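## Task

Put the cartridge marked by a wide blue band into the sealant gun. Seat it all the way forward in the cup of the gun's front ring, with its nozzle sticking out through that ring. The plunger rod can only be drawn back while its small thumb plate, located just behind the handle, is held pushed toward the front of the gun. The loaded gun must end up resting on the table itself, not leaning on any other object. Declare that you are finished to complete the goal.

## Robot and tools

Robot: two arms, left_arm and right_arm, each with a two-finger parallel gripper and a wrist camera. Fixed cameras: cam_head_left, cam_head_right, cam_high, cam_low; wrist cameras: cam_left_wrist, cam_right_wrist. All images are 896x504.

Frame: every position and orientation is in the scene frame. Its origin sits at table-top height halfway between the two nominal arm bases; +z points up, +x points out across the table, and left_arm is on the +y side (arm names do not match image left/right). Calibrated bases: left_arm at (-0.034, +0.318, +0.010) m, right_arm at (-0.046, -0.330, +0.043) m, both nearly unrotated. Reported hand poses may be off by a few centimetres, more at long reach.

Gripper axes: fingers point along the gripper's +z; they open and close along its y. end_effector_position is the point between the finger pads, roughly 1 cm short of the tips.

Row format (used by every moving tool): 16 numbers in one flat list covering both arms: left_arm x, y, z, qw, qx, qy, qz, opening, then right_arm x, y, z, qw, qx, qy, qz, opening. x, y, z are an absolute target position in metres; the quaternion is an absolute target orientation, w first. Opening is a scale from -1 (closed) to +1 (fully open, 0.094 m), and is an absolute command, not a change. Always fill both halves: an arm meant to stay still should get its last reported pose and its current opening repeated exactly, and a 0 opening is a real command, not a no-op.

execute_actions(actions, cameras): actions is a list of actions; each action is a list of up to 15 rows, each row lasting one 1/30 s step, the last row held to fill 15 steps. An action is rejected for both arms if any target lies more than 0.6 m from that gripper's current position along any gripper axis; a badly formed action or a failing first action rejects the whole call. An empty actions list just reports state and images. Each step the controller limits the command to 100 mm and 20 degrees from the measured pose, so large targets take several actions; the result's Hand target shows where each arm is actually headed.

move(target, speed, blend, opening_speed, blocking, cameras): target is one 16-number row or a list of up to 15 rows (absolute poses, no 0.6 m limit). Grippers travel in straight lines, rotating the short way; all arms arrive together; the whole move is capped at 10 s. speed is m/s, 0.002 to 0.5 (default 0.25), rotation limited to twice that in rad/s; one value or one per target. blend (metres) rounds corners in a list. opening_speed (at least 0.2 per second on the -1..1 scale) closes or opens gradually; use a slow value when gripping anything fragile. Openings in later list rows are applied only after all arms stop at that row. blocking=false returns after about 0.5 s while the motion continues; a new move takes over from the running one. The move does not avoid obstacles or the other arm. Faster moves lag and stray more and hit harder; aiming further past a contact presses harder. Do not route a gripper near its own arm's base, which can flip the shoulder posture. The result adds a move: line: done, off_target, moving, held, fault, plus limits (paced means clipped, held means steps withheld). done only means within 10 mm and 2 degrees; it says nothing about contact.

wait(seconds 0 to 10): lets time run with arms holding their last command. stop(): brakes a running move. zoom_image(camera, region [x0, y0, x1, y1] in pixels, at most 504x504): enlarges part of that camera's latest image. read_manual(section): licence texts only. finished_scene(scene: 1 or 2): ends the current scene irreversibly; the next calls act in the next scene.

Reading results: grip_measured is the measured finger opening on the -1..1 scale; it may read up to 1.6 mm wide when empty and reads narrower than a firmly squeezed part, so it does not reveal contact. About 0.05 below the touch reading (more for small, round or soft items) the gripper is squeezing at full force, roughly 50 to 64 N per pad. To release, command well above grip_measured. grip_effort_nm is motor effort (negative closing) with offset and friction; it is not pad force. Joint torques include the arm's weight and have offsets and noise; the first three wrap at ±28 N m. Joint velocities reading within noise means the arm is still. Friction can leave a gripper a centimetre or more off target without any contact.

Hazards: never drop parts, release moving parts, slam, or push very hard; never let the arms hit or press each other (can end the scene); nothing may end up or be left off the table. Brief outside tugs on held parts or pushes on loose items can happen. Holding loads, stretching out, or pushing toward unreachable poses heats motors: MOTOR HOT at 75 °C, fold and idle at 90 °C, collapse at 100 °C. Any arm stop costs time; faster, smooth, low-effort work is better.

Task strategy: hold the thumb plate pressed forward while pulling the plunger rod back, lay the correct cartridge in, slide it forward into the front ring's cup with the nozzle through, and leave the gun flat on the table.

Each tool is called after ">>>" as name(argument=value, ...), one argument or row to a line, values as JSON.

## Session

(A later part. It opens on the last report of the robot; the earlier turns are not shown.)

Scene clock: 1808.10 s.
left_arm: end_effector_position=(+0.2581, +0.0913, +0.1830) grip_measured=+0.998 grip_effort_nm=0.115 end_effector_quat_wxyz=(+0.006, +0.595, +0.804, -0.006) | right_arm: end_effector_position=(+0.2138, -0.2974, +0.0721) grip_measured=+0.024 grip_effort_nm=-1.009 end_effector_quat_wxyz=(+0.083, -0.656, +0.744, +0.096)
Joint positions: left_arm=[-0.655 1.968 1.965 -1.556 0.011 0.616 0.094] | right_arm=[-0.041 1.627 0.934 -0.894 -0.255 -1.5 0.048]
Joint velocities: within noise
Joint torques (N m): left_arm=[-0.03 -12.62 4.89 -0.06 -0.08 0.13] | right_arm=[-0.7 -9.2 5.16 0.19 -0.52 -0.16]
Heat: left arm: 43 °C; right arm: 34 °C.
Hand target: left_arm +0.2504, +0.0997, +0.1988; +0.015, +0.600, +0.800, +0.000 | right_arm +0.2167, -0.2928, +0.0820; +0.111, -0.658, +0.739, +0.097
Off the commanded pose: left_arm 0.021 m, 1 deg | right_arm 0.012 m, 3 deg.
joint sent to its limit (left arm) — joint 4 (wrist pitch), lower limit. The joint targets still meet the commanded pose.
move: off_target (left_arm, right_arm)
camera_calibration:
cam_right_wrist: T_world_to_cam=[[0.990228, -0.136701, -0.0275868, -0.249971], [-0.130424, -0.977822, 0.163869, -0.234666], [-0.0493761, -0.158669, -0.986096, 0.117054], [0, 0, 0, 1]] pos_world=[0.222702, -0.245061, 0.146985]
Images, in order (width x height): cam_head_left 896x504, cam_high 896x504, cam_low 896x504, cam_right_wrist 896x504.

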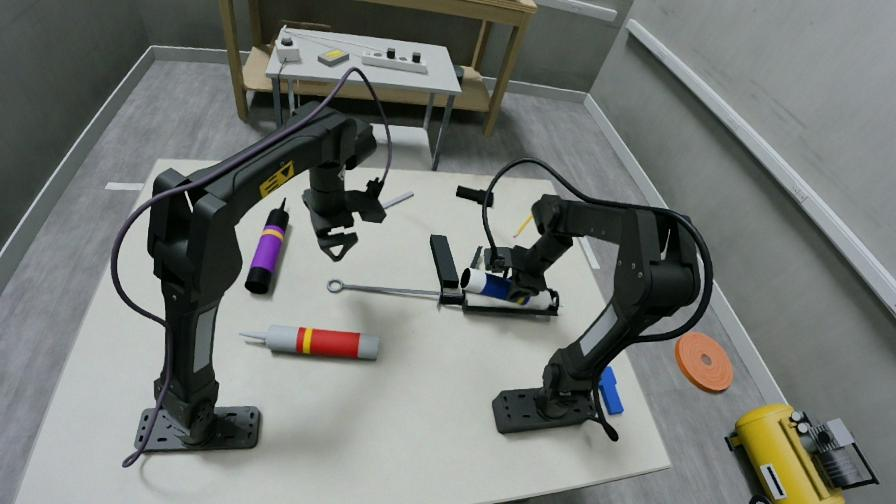

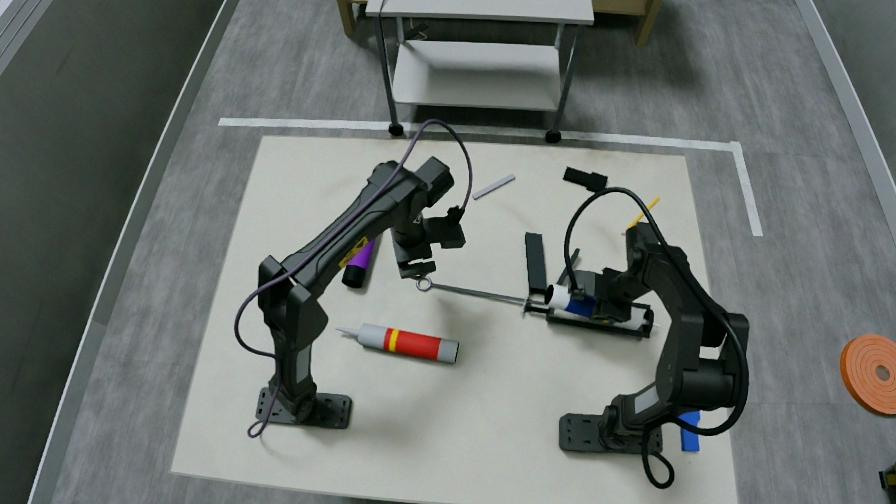

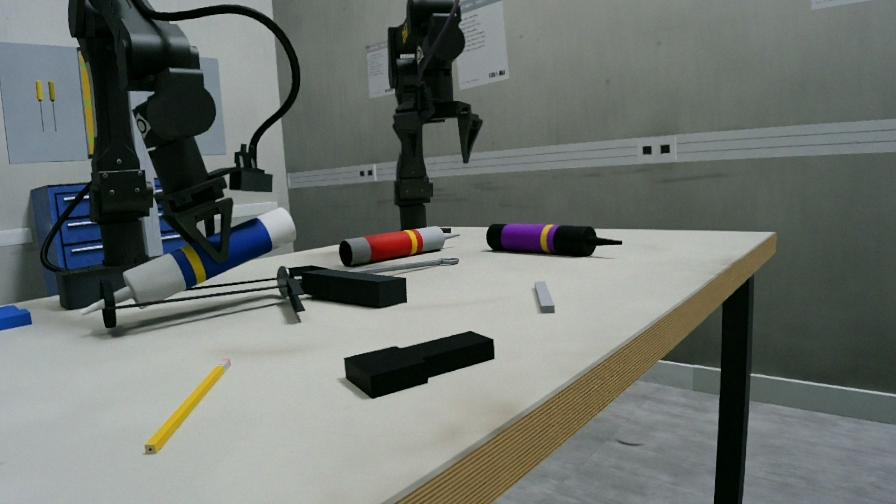

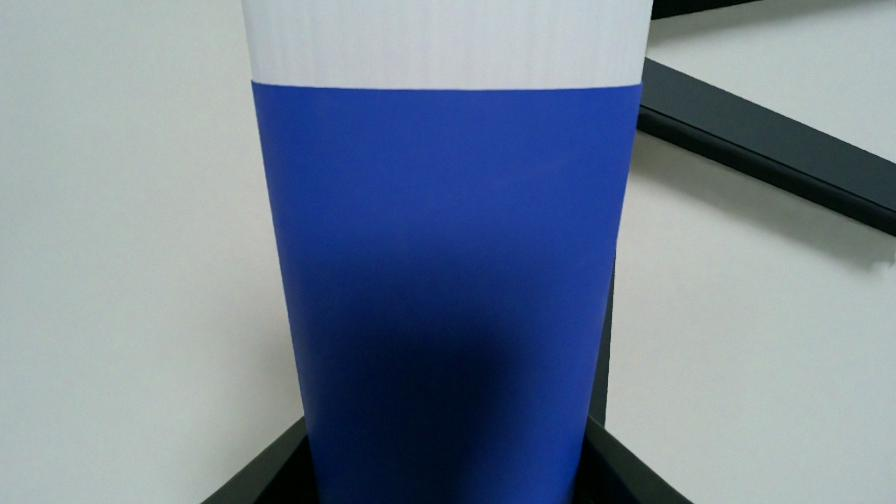

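>>> move(
  target=[
    [0.25,0.10,0.2,0.0,0.6,0.8,0,1,0.222,-0.305,0.077,0.1107,-0.6553,0.7408,0.0979,-0.1],
  ],
  speed=0.05,
  cameras=["cam_high","cam_head_left","cam_low","cam_right_wrist"],
)

>>> zoom_image(
  camera="cam_high",
  region=[520, 250, 670, 350],
)

>>> zoom_image(
  camera="cam_low",
  region=[70, 180, 330, 350],
)

>>> zoom_image(
  camera="cam_head_left",
  region=[430, 240, 580, 340],
)

Scene clock: 1889.23 s.
left_arm: end_effector_position=(+0.2581, +0.0913, +0.1830) grip_measured=+0.998 grip_effort_nm=0.115 end_effector_quat_wxyz=(+0.006, +0.595, +0.804, -0.006) | right_arm: end_effector_position=(+0.2157, -0.3111, +0.0717) grip_measured=+0.024 grip_effort_nm=-1.009 end_effector_quat_wxyz=(+0.088, -0.651, +0.749, +0.092)
Joint positions: left_arm=[-0.655 1.968 1.965 -1.556 0.011 0.616 0.094] | right_arm=[-0.093 1.628 0.934 -0.891 -0.255 -1.539 0.048]
Joint velocities: within noise
Joint torques (N m): left_arm=[0.01 -12.6 5.07 -0.06 -0.1 0.17] | right_arm=[-0.58 -6.13 6.52 0.23 -0.53 -0.17]
Heat: left arm: 44 °C; right arm: 33 °C.
Hand target: left_arm +0.2504, +0.0997, +0.1988; +0.015, +0.600, +0.800, +0.000 | right_arm +0.2222, -0.3064, +0.0767; +0.111, -0.653, +0.743, +0.098
Off the commanded pose: left_arm 0.021 m, 1 deg | right_arm 0.010 m, 3 deg.
joint sent to its limit (left arm) — joint 4 (wrist pitch), lower limit. The joint targets still meet the commanded pose.
move: off_target (left_arm, right_arm)
camera_calibration:
cam_right_wrist: T_world_to_cam=[[0.988306, -0.151597, -0.0164435, -0.258772], [-0.146956, -0.975685, 0.162611, -0.243365], [-0.040695, -0.158293, -0.986553, 0.112891], [0, 0, 0, 1]] pos_world=[0.224576, -0.258807, 0.146692]
Images, in order (width x height): cam_head_left 896x504, cam_high 896x504, cam_low 896x504, cam_right_wrist 896x504.

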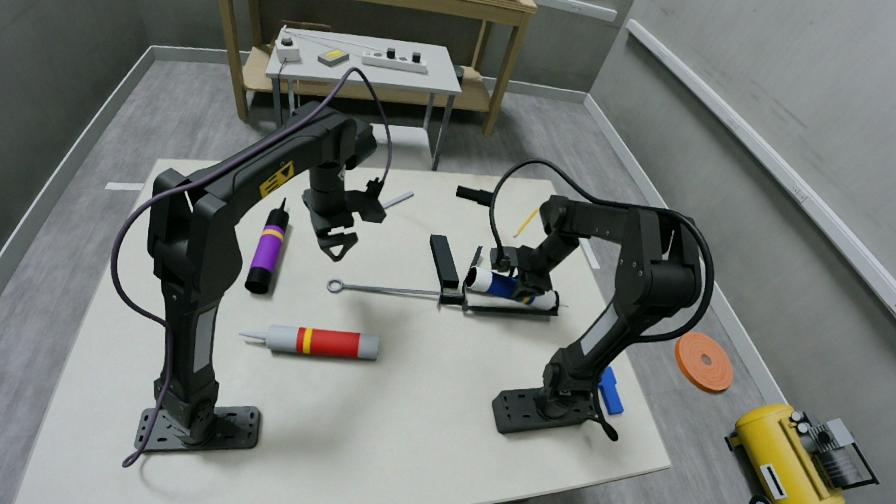

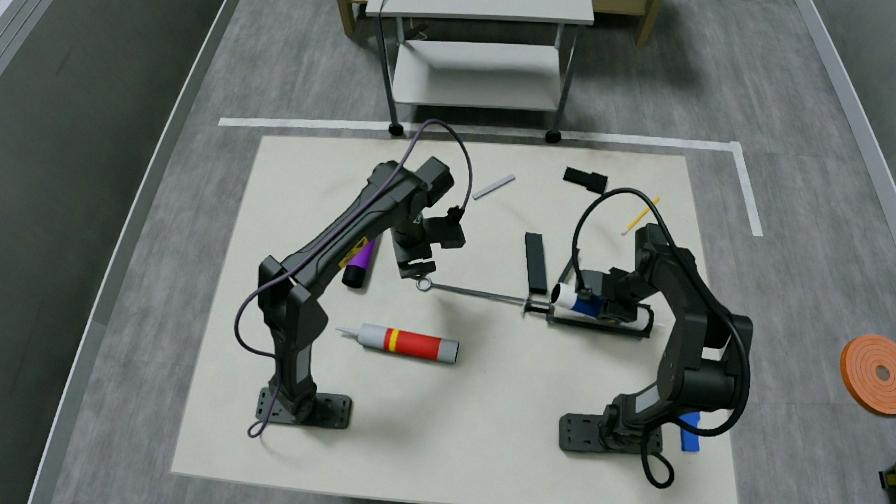

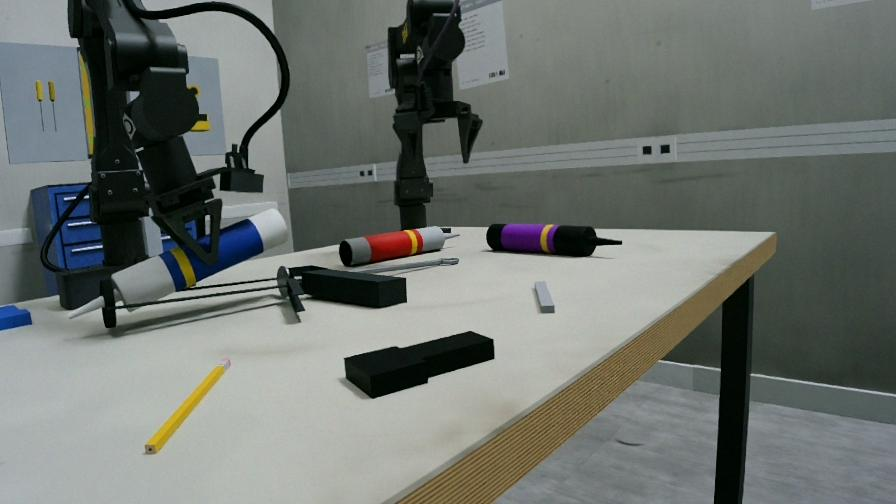

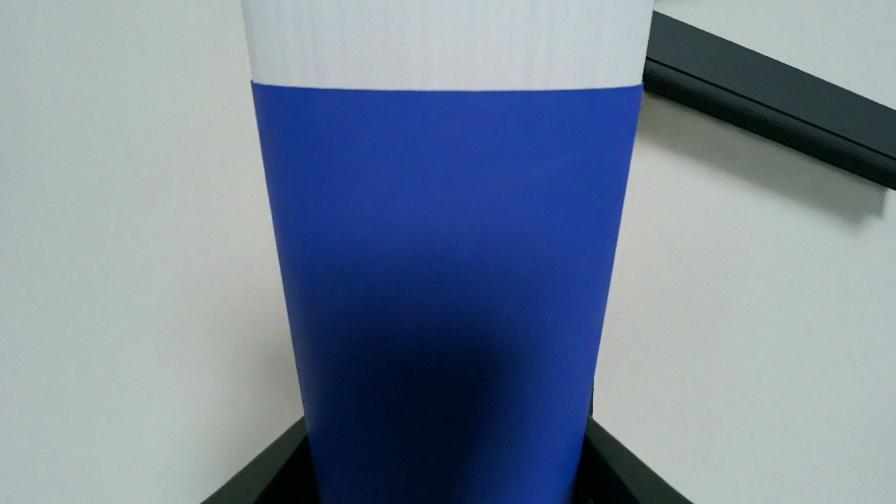

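Scaled by 3.360 from the camera's 896x504 image, which has a finer 1280x720 frame.

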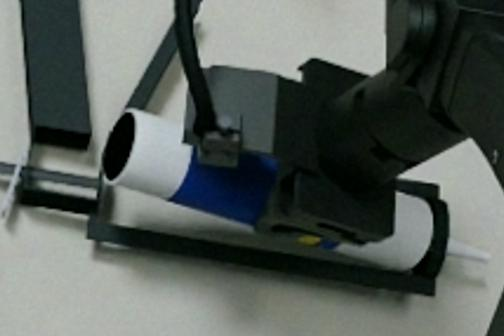

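Scaled by 1.938 from the camera's 896x504 image, which has a finer 1280x720 frame.

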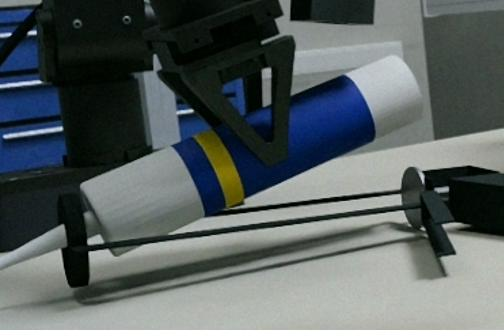

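Scaled by 3.360 from the camera's 896x504 image, which has a finer 1280x720 frame.

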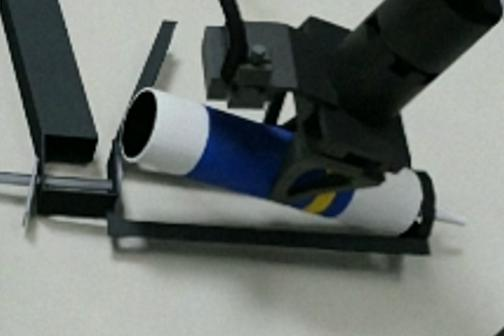

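>>> move(
  target=[
    [0.25,0.10,0.2,0.0,0.6,0.8,0,1,0.222,-0.304,0.060,0.0783,-0.6590,0.7449,0.0692,-0.1],
  ],
  speed=0.05,
  cameras=["cam_high","cam_head_left","cam_low","cam_right_wrist"],
)

>>> zoom_image(
  camera="cam_high",
  region=[520, 250, 670, 350],
)

>>> zoom_image(
  camera="cam_low",
  region=[70, 180, 330, 350],
)

>>> zoom_image(
  camera="cam_head_left",
  region=[430, 240, 580, 340],
)

Scene clock: 1928.10 s.
left_arm: end_effector_position=(+0.2581, +0.0913, +0.1830) grip_measured=+0.998 grip_effort_nm=0.110 end_effector_quat_wxyz=(+0.006, +0.595, +0.804, -0.006) | right_arm: end_effector_position=(+0.2194, -0.3053, +0.0605) grip_measured=+0.024 grip_effort_nm=-1.004 end_effector_quat_wxyz=(+0.071, -0.662, +0.743, +0.070)
Joint positions: left_arm=[-0.655 1.968 1.965 -1.556 0.011 0.616 0.094] | right_arm=[-0.033 1.648 0.915 -0.833 -0.2 -1.502 0.048]
Joint velocities: within noise
Joint torques (N m): left_arm=[0.02 -12.82 4.96 -0.07 -0.07 0.15] | right_arm=[0.57 -6.13 5.26 0.35 -0.18 0.12]
Heat: left arm: 44 °C; right arm: 32 °C.
Hand target: left_arm +0.2504, +0.0997, +0.1988; +0.015, +0.600, +0.800, +0.000 | right_arm +0.2215, -0.3021, +0.0603; +0.078, -0.659, +0.745, +0.070
Off the commanded pose: left_arm 0.021 m, 1 deg | right_arm 0.003 m, 1 deg.
joint sent to its limit (left arm) — joint 4 (wrist pitch), lower limit. The joint targets still meet the commanded pose.
move: off_target (left_arm)
camera_calibration:
cam_right_wrist: T_world_to_cam=[[0.991759, -0.12811, -0.00125486, -0.25622], [-0.124812, -0.968345, 0.216169, -0.241242], [-0.0289085, -0.214231, -0.976355, 0.0826106], [0, 0, 0, 1]] pos_world=[0.226387, -0.248732, 0.132485]
Images, in order (width x height): cam_head_left 896x504, cam_high 896x504, cam_low 896x504, cam_right_wrist 896x504.

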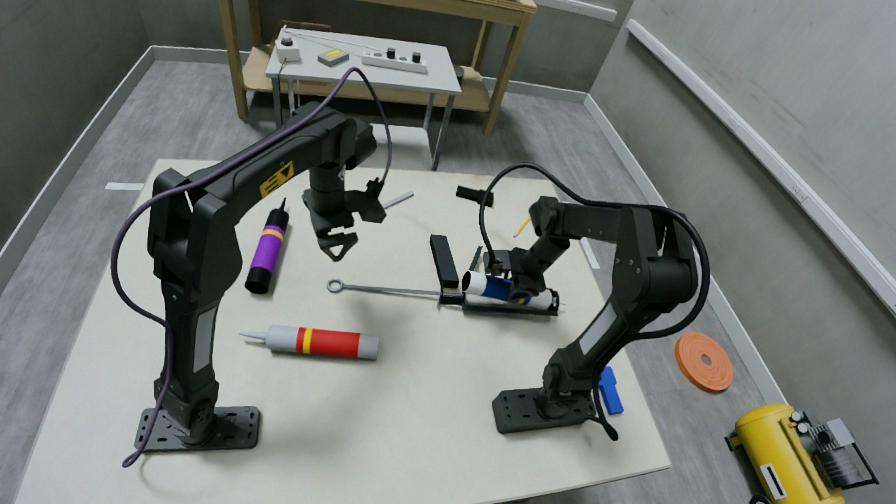

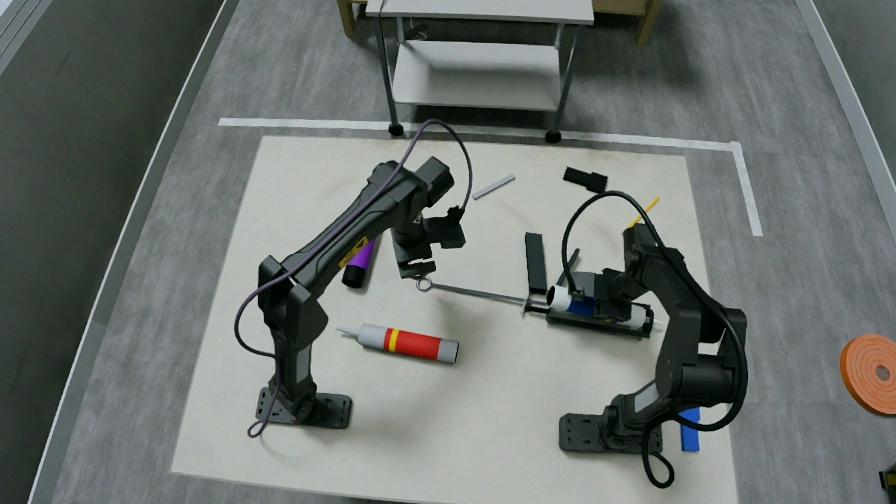

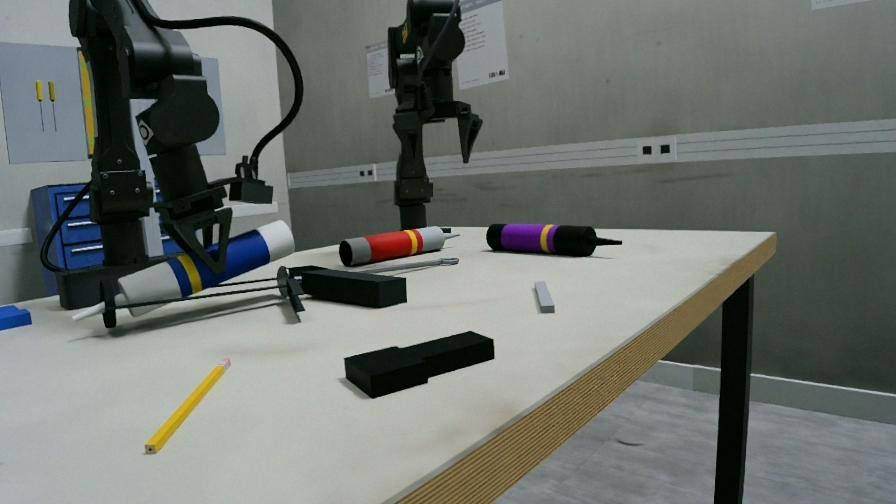

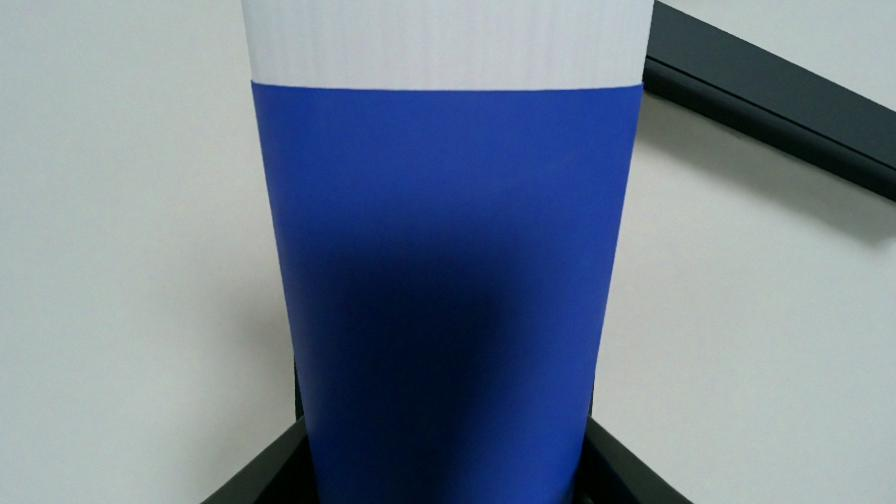

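Scaled by 3.360 from the camera's 896x504 image, which has a finer 1280x720 frame.

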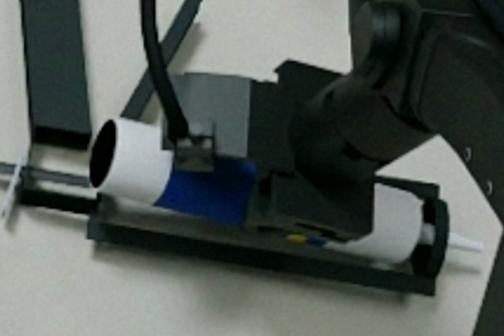

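Scaled by 1.938 from the camera's 896x504 image, which has a finer 1280x720 frame.

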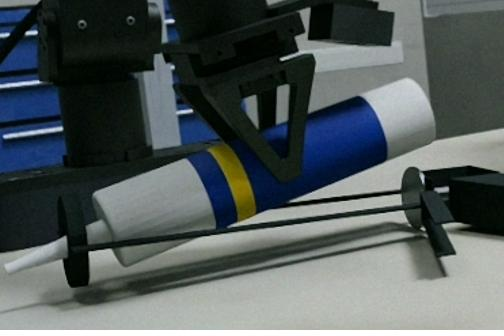

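Scaled by 3.360 from the camera's 896x504 image, which has a finer 1280x720 frame.

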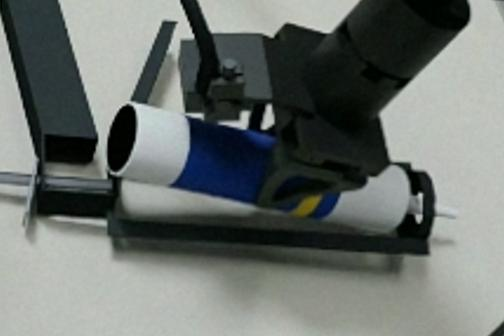

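>>> move(
  target=[
    [0.25,0.10,0.2,0.0,0.6,0.8,0,1,0.219,-0.317,0.049,0.0457,-0.6614,0.7476,0.0404,-0.1],
  ],
  speed=0.05,
  cameras=["cam_high","cam_head_left","cam_low","cam_right_wrist"],
)

>>> zoom_image(
  camera="cam_high",
  region=[520, 250, 670, 350],
)

>>> zoom_image(
  camera="cam_low",
  region=[70, 180, 330, 350],
)

>>> zoom_image(
  camera="cam_head_left",
  region=[430, 240, 580, 340],
)

Scene clock: 1954.17 s.
left_arm: end_effector_position=(+0.2581, +0.0913, +0.1830) grip_measured=+0.998 grip_effort_nm=0.120 end_effector_quat_wxyz=(+0.006, +0.595, +0.804, -0.006) | right_arm: end_effector_position=(+0.2174, -0.3166, +0.0519) grip_measured=+0.024 grip_effort_nm=-1.004 end_effector_quat_wxyz=(+0.048, -0.663, +0.745, +0.048)
Joint positions: left_arm=[-0.655 1.968 1.965 -1.556 0.011 0.616 0.094] | right_arm=[-0.033 1.659 0.897 -0.807 -0.135 -1.5 0.048]
Joint velocities: within noise
Joint torques (N m): left_arm=[0.03 -12.59 4.94 -0.08 -0.11 0.11] | right_arm=[0.62 -5.78 4.86 0.42 0.06 0.12]
Heat: left arm: 44 °C; right arm: 31 °C.
Hand target: left_arm +0.2504, +0.0997, +0.1988; +0.015, +0.600, +0.800, +0.000 | right_arm +0.2192, -0.3172, +0.0491; +0.046, -0.661, +0.748, +0.040
Off the commanded pose: left_arm 0.021 m, 1 deg | right_arm 0.003 m, 1 deg.
joint sent to its limit (left arm) — joint 4 (wrist pitch), lower limit. The joint targets still meet the commanded pose.
move: off_target (left_arm)
camera_calibration:
cam_right_wrist: T_world_to_cam=[[0.991535, -0.129839, 0.000810489, -0.256281], [-0.124921, -0.952241, 0.278626, -0.248645], [-0.0354048, -0.276369, -0.960399, 0.0526832], [0, 0, 0, 1]] pos_world=[0.224916, -0.255485, 0.120084]
Images, in order (width x height): cam_head_left 896x504, cam_high 896x504, cam_low 896x504, cam_right_wrist 896x504.

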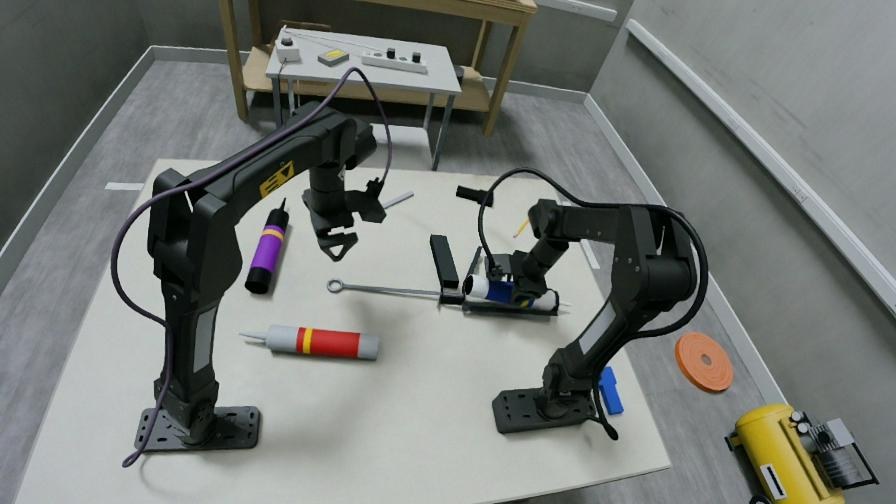

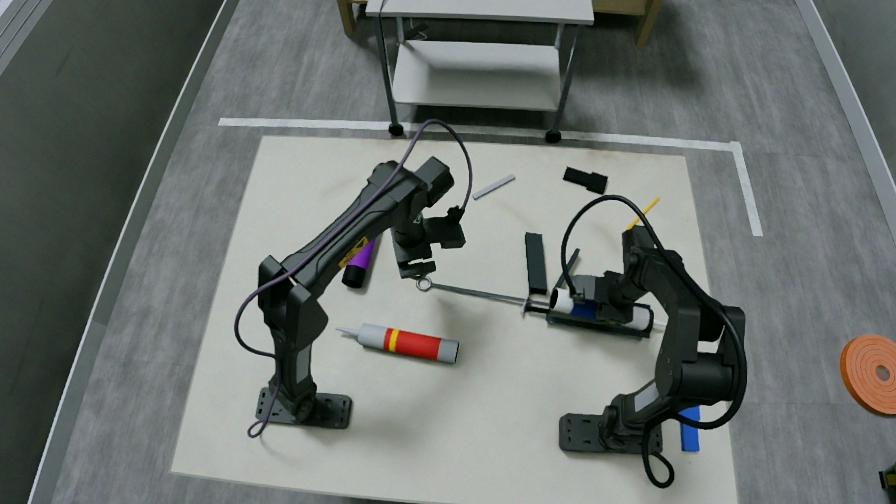

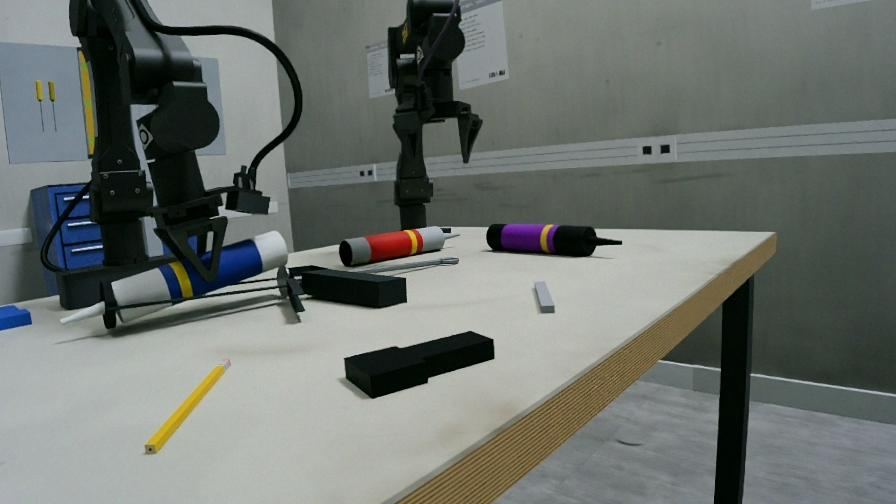

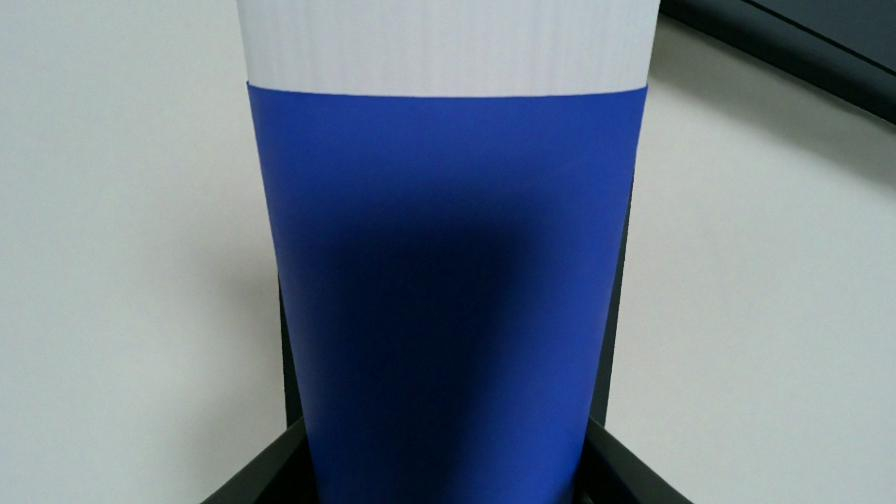

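Scaled by 3.360 from the camera's 896x504 image, which has a finer 1280x720 frame.

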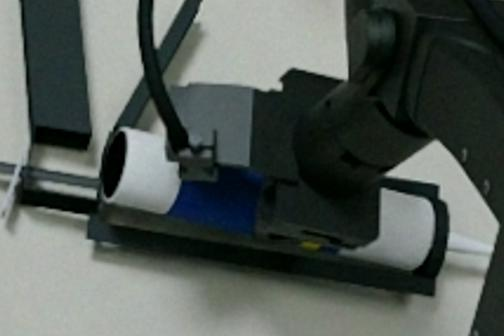

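Scaled by 1.938 from the camera's 896x504 image, which has a finer 1280x720 frame.

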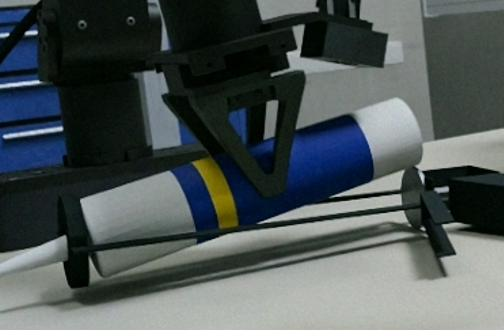

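Scaled by 3.360 from the camera's 896x504 image, which has a finer 1280x720 frame.

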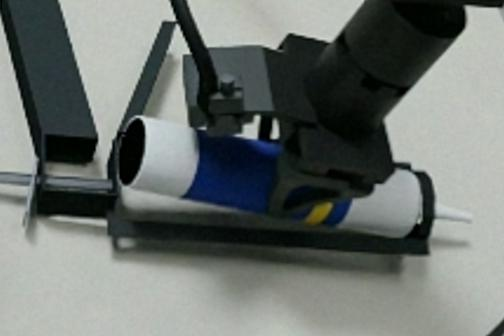

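>>> move(
  target=[
    [0.25,0.10,0.2,0.0,0.6,0.8,0,1,0.2175,-0.328,0.047,0.0457,-0.6614,0.7476,0.0404,-0.1],
  ],
  speed=0.05,
  cameras=["cam_high","cam_head_left","cam_low","cam_right_wrist"],
)

>>> zoom_image(
  camera="cam_high",
  region=[520, 250, 670, 350],
)

>>> zoom_image(
  camera="cam_low",
  region=[70, 180, 330, 350],
)

>>> zoom_image(
  camera="cam_head_left",
  region=[430, 240, 580, 340],
)

Scene clock: 1972.63 s.
left_arm: end_effector_position=(+0.2581, +0.0913, +0.1830) grip_measured=+0.998 grip_effort_nm=0.120 end_effector_quat_wxyz=(+0.006, +0.595, +0.804, -0.006) | right_arm: end_effector_position=(+0.2162, -0.3236, +0.0479) grip_measured=+0.024 grip_effort_nm=-1.009 end_effector_quat_wxyz=(+0.045, -0.659, +0.750, +0.046)
Joint positions: left_arm=[-0.655 1.968 1.965 -1.556 0.011 0.616 0.094] | right_arm=[-0.056 1.667 0.888 -0.795 -0.129 -1.511 0.048]
Joint velocities: within noise
Joint torques (N m): left_arm=[0.05 -12.59 5.09 -0.04 -0.1 0.15] | right_arm=[-0.94 -6.16 5.11 0.3 -0.02 -0.19]
Heat: left arm: 44 °C; right arm: 32 °C.
Hand target: left_arm +0.2504, +0.0997, +0.1988; +0.015, +0.600, +0.800, +0.000 | right_arm +0.2177, -0.3276, +0.0472; +0.046, -0.661, +0.748, +0.041
Off the commanded pose: left_arm 0.021 m, 1 deg | right_arm 0.005 m, 1 deg.
joint sent to its limit (left arm) — joint 4 (wrist pitch), lower limit. The joint targets still meet the commanded pose.
move: off_target (left_arm)
camera_calibration:
cam_right_wrist: T_world_to_cam=[[0.989852, -0.14209, -0.00188032, -0.259559], [-0.135679, -0.948957, 0.284731, -0.251287], [-0.0422419, -0.281587, -0.958606, 0.0465571], [0, 0, 0, 1]] pos_world=[0.224797, -0.262231, 0.115691]
Images, in order (width x height): cam_head_left 896x504, cam_high 896x504, cam_low 896x504, cam_right_wrist 896x504.

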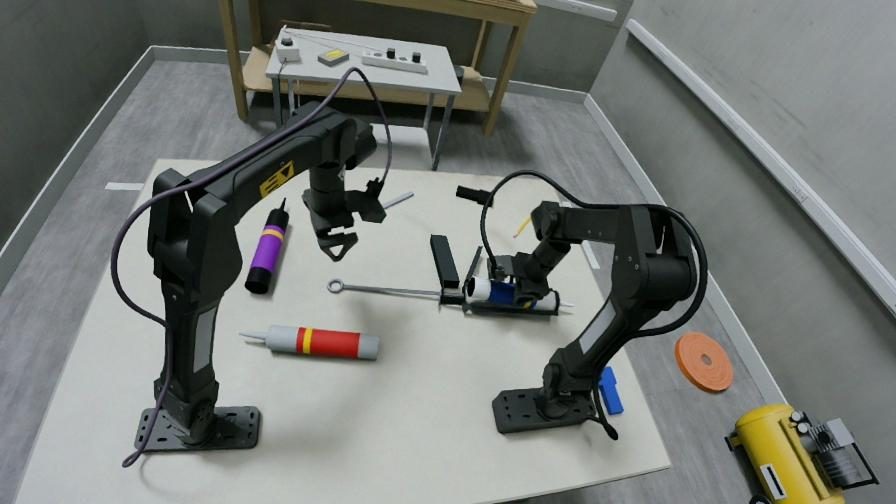

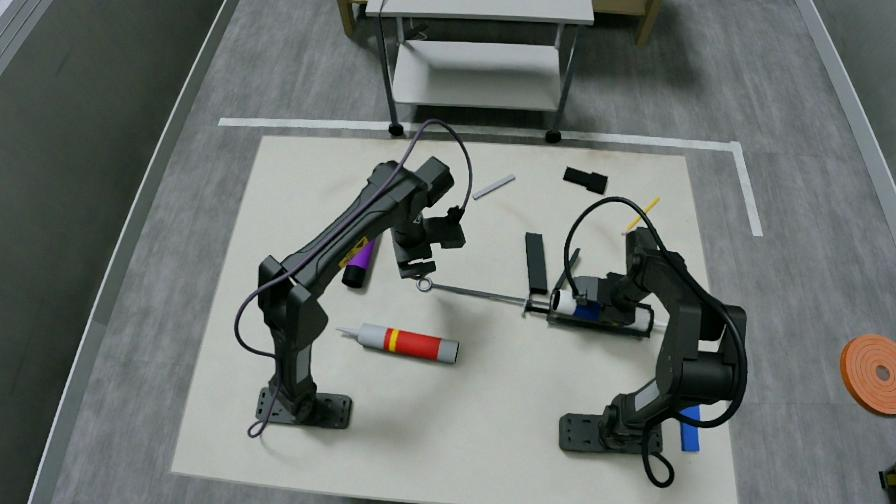

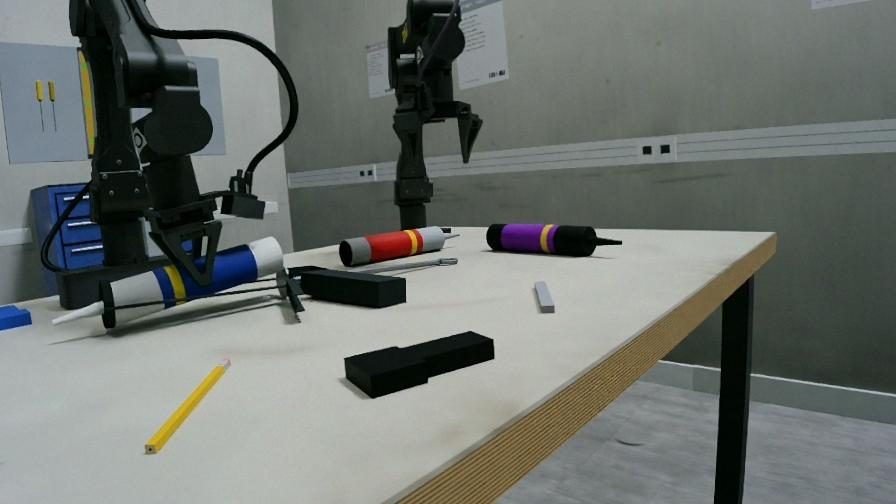

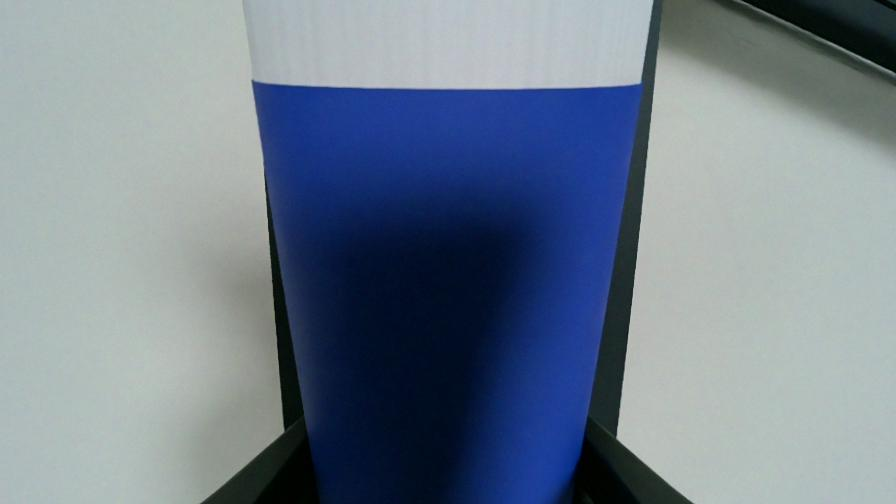

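Scaled by 3.360 from the camera's 896x504 image, which has a finer 1280x720 frame.

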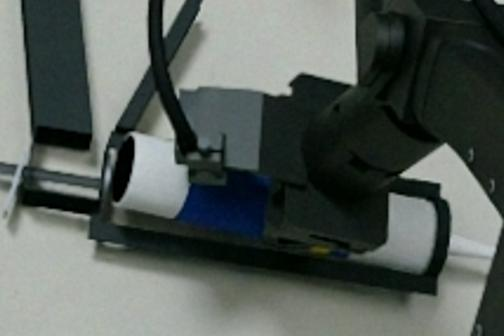

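Scaled by 1.938 from the camera's 896x504 image, which has a finer 1280x720 frame.

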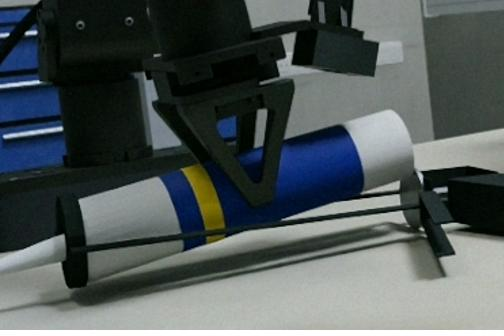

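Scaled by 3.360 from the camera's 896x504 image, which has a finer 1280x720 frame.

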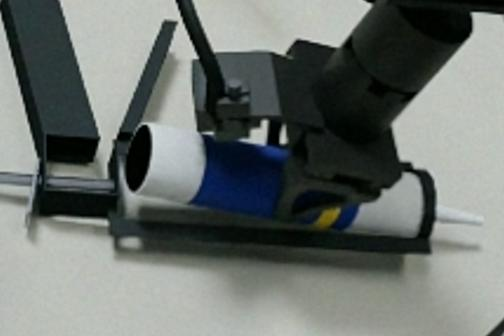

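>>> execute_actions(
  actions=[],
)

Scene clock: 2029.03 s.
left_arm: end_effector_position=(+0.2581, +0.0913, +0.1830) grip_measured=+0.998 grip_effort_nm=0.120 end_effector_quat_wxyz=(+0.006, +0.595, +0.804, -0.006) | right_arm: end_effector_position=(+0.2162, -0.3236, +0.0479) grip_measured=+0.024 grip_effort_nm=-1.009 end_effector_quat_wxyz=(+0.045, -0.659, +0.750, +0.046)
Joint positions: left_arm=[-0.655 1.968 1.965 -1.556 0.011 0.616 0.094] | right_arm=[-0.056 1.667 0.888 -0.795 -0.129 -1.511 0.048]
Joint velocities: within noise
Joint torques (N m): left_arm=[-0.06 -12.59 4.96 -0.07 -0.11 0.15] | right_arm=[-0.94 -6.17 5.11 0.3 -0.03 -0.18]
Heat: left arm: 44 °C; right arm: 31 °C.
Hand target: left_arm +0.2504, +0.0997, +0.1988; +0.015, +0.600, +0.800, +0.000 | right_arm +0.2177, -0.3276, +0.0472; +0.046, -0.661, +0.748, +0.041
Tool commands: left_gripper/opening=+1.0 right_gripper/opening=-0.1
Off the commanded pose: left_arm 0.021 m, 1 deg | right_arm 0.005 m, 1 deg.
camera_calibration:
cam_left_wrist: T_world_to_cam=[[-0.953289, -0.302015, -0.00514544, 0.273273], [-0.271351, 0.848769, 0.453829, -0.0554642], [-0.132696, 0.434026, -0.891074, 0.246231], [0, 0, 0, 1]] pos_world=[0.278132, 0.0227381, 0.245988]
cam_right_wrist: T_world_to_cam=[[0.989852, -0.14209, -0.00188032, -0.259559], [-0.135679, -0.948957, 0.284731, -0.251287], [-0.0422419, -0.281587, -0.958606, 0.0465571], [0, 0, 0, 1]] pos_world=[0.224797, -0.262231, 0.115691]

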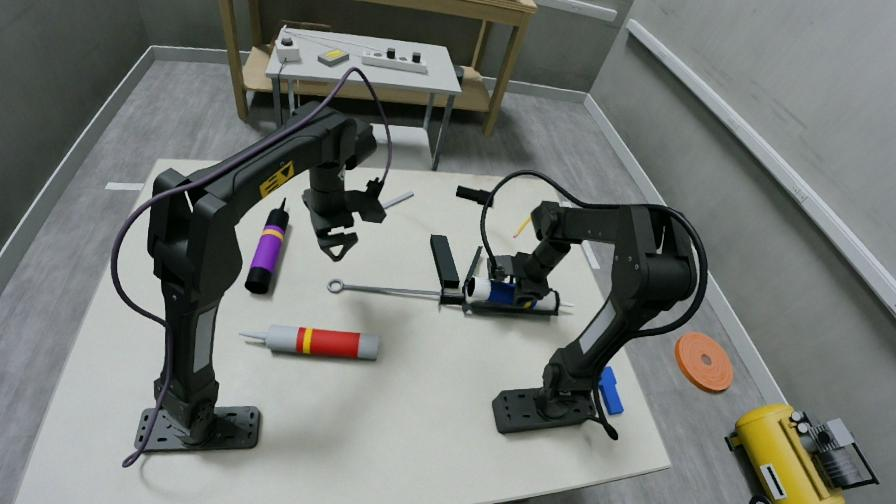

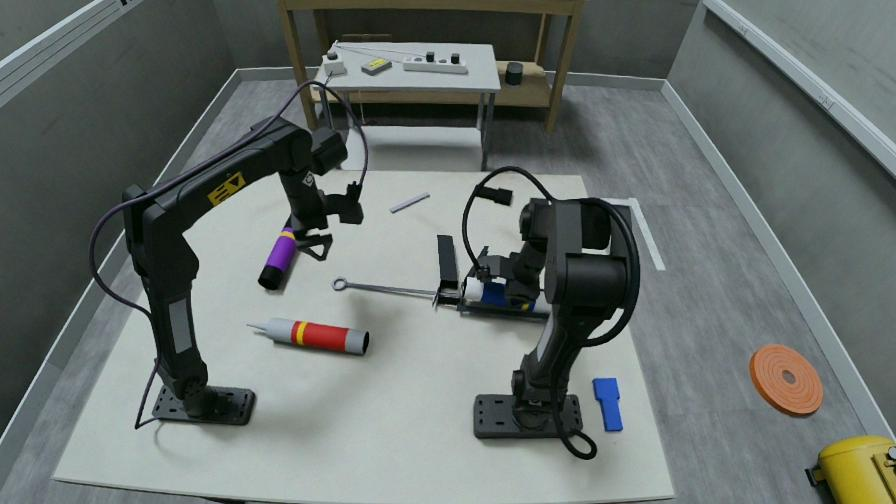

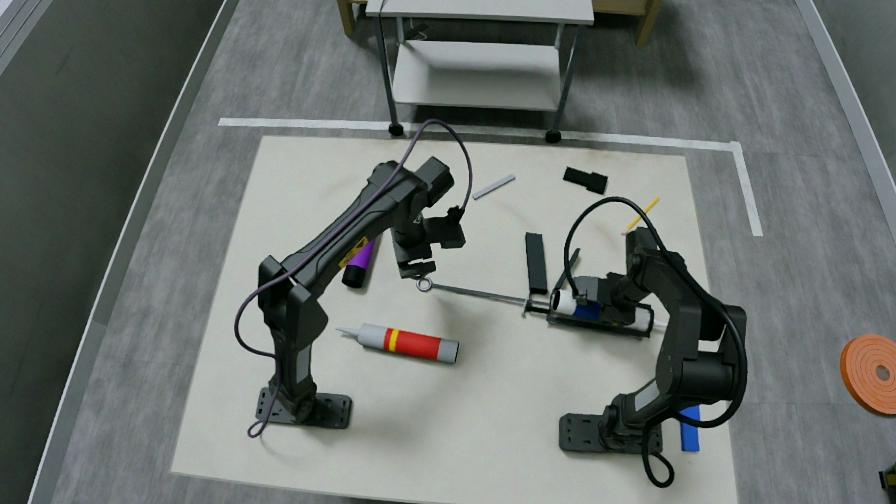

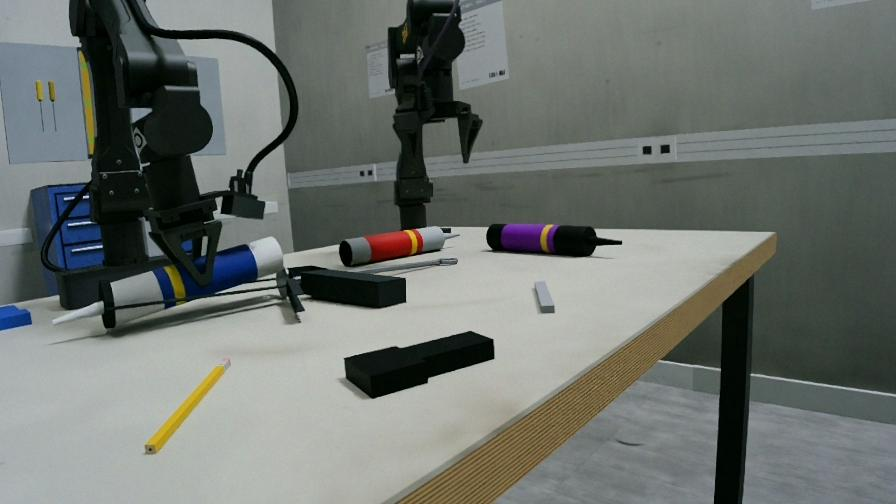

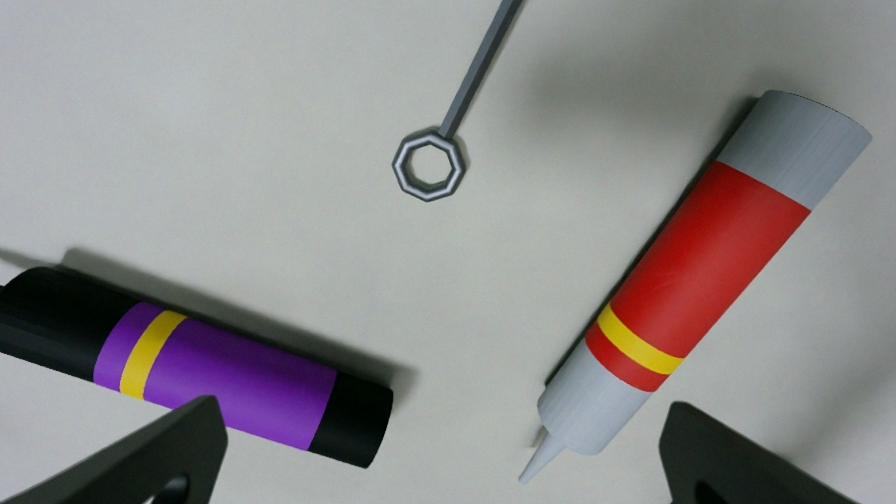

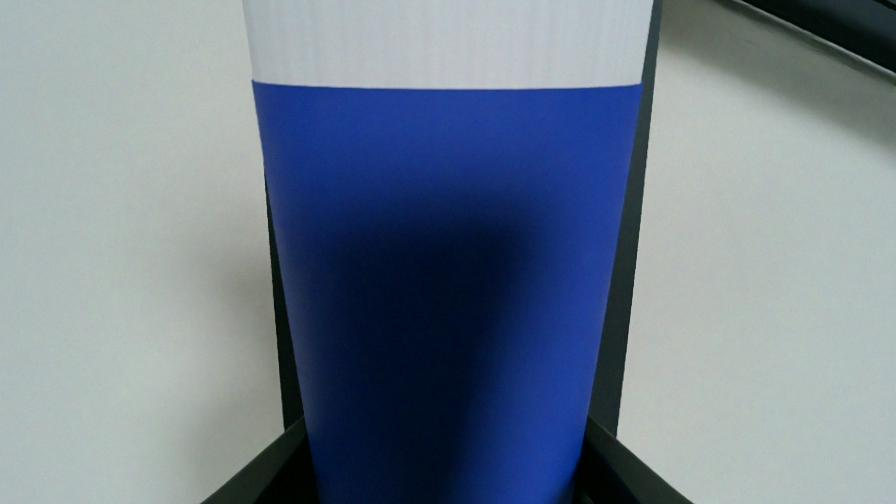

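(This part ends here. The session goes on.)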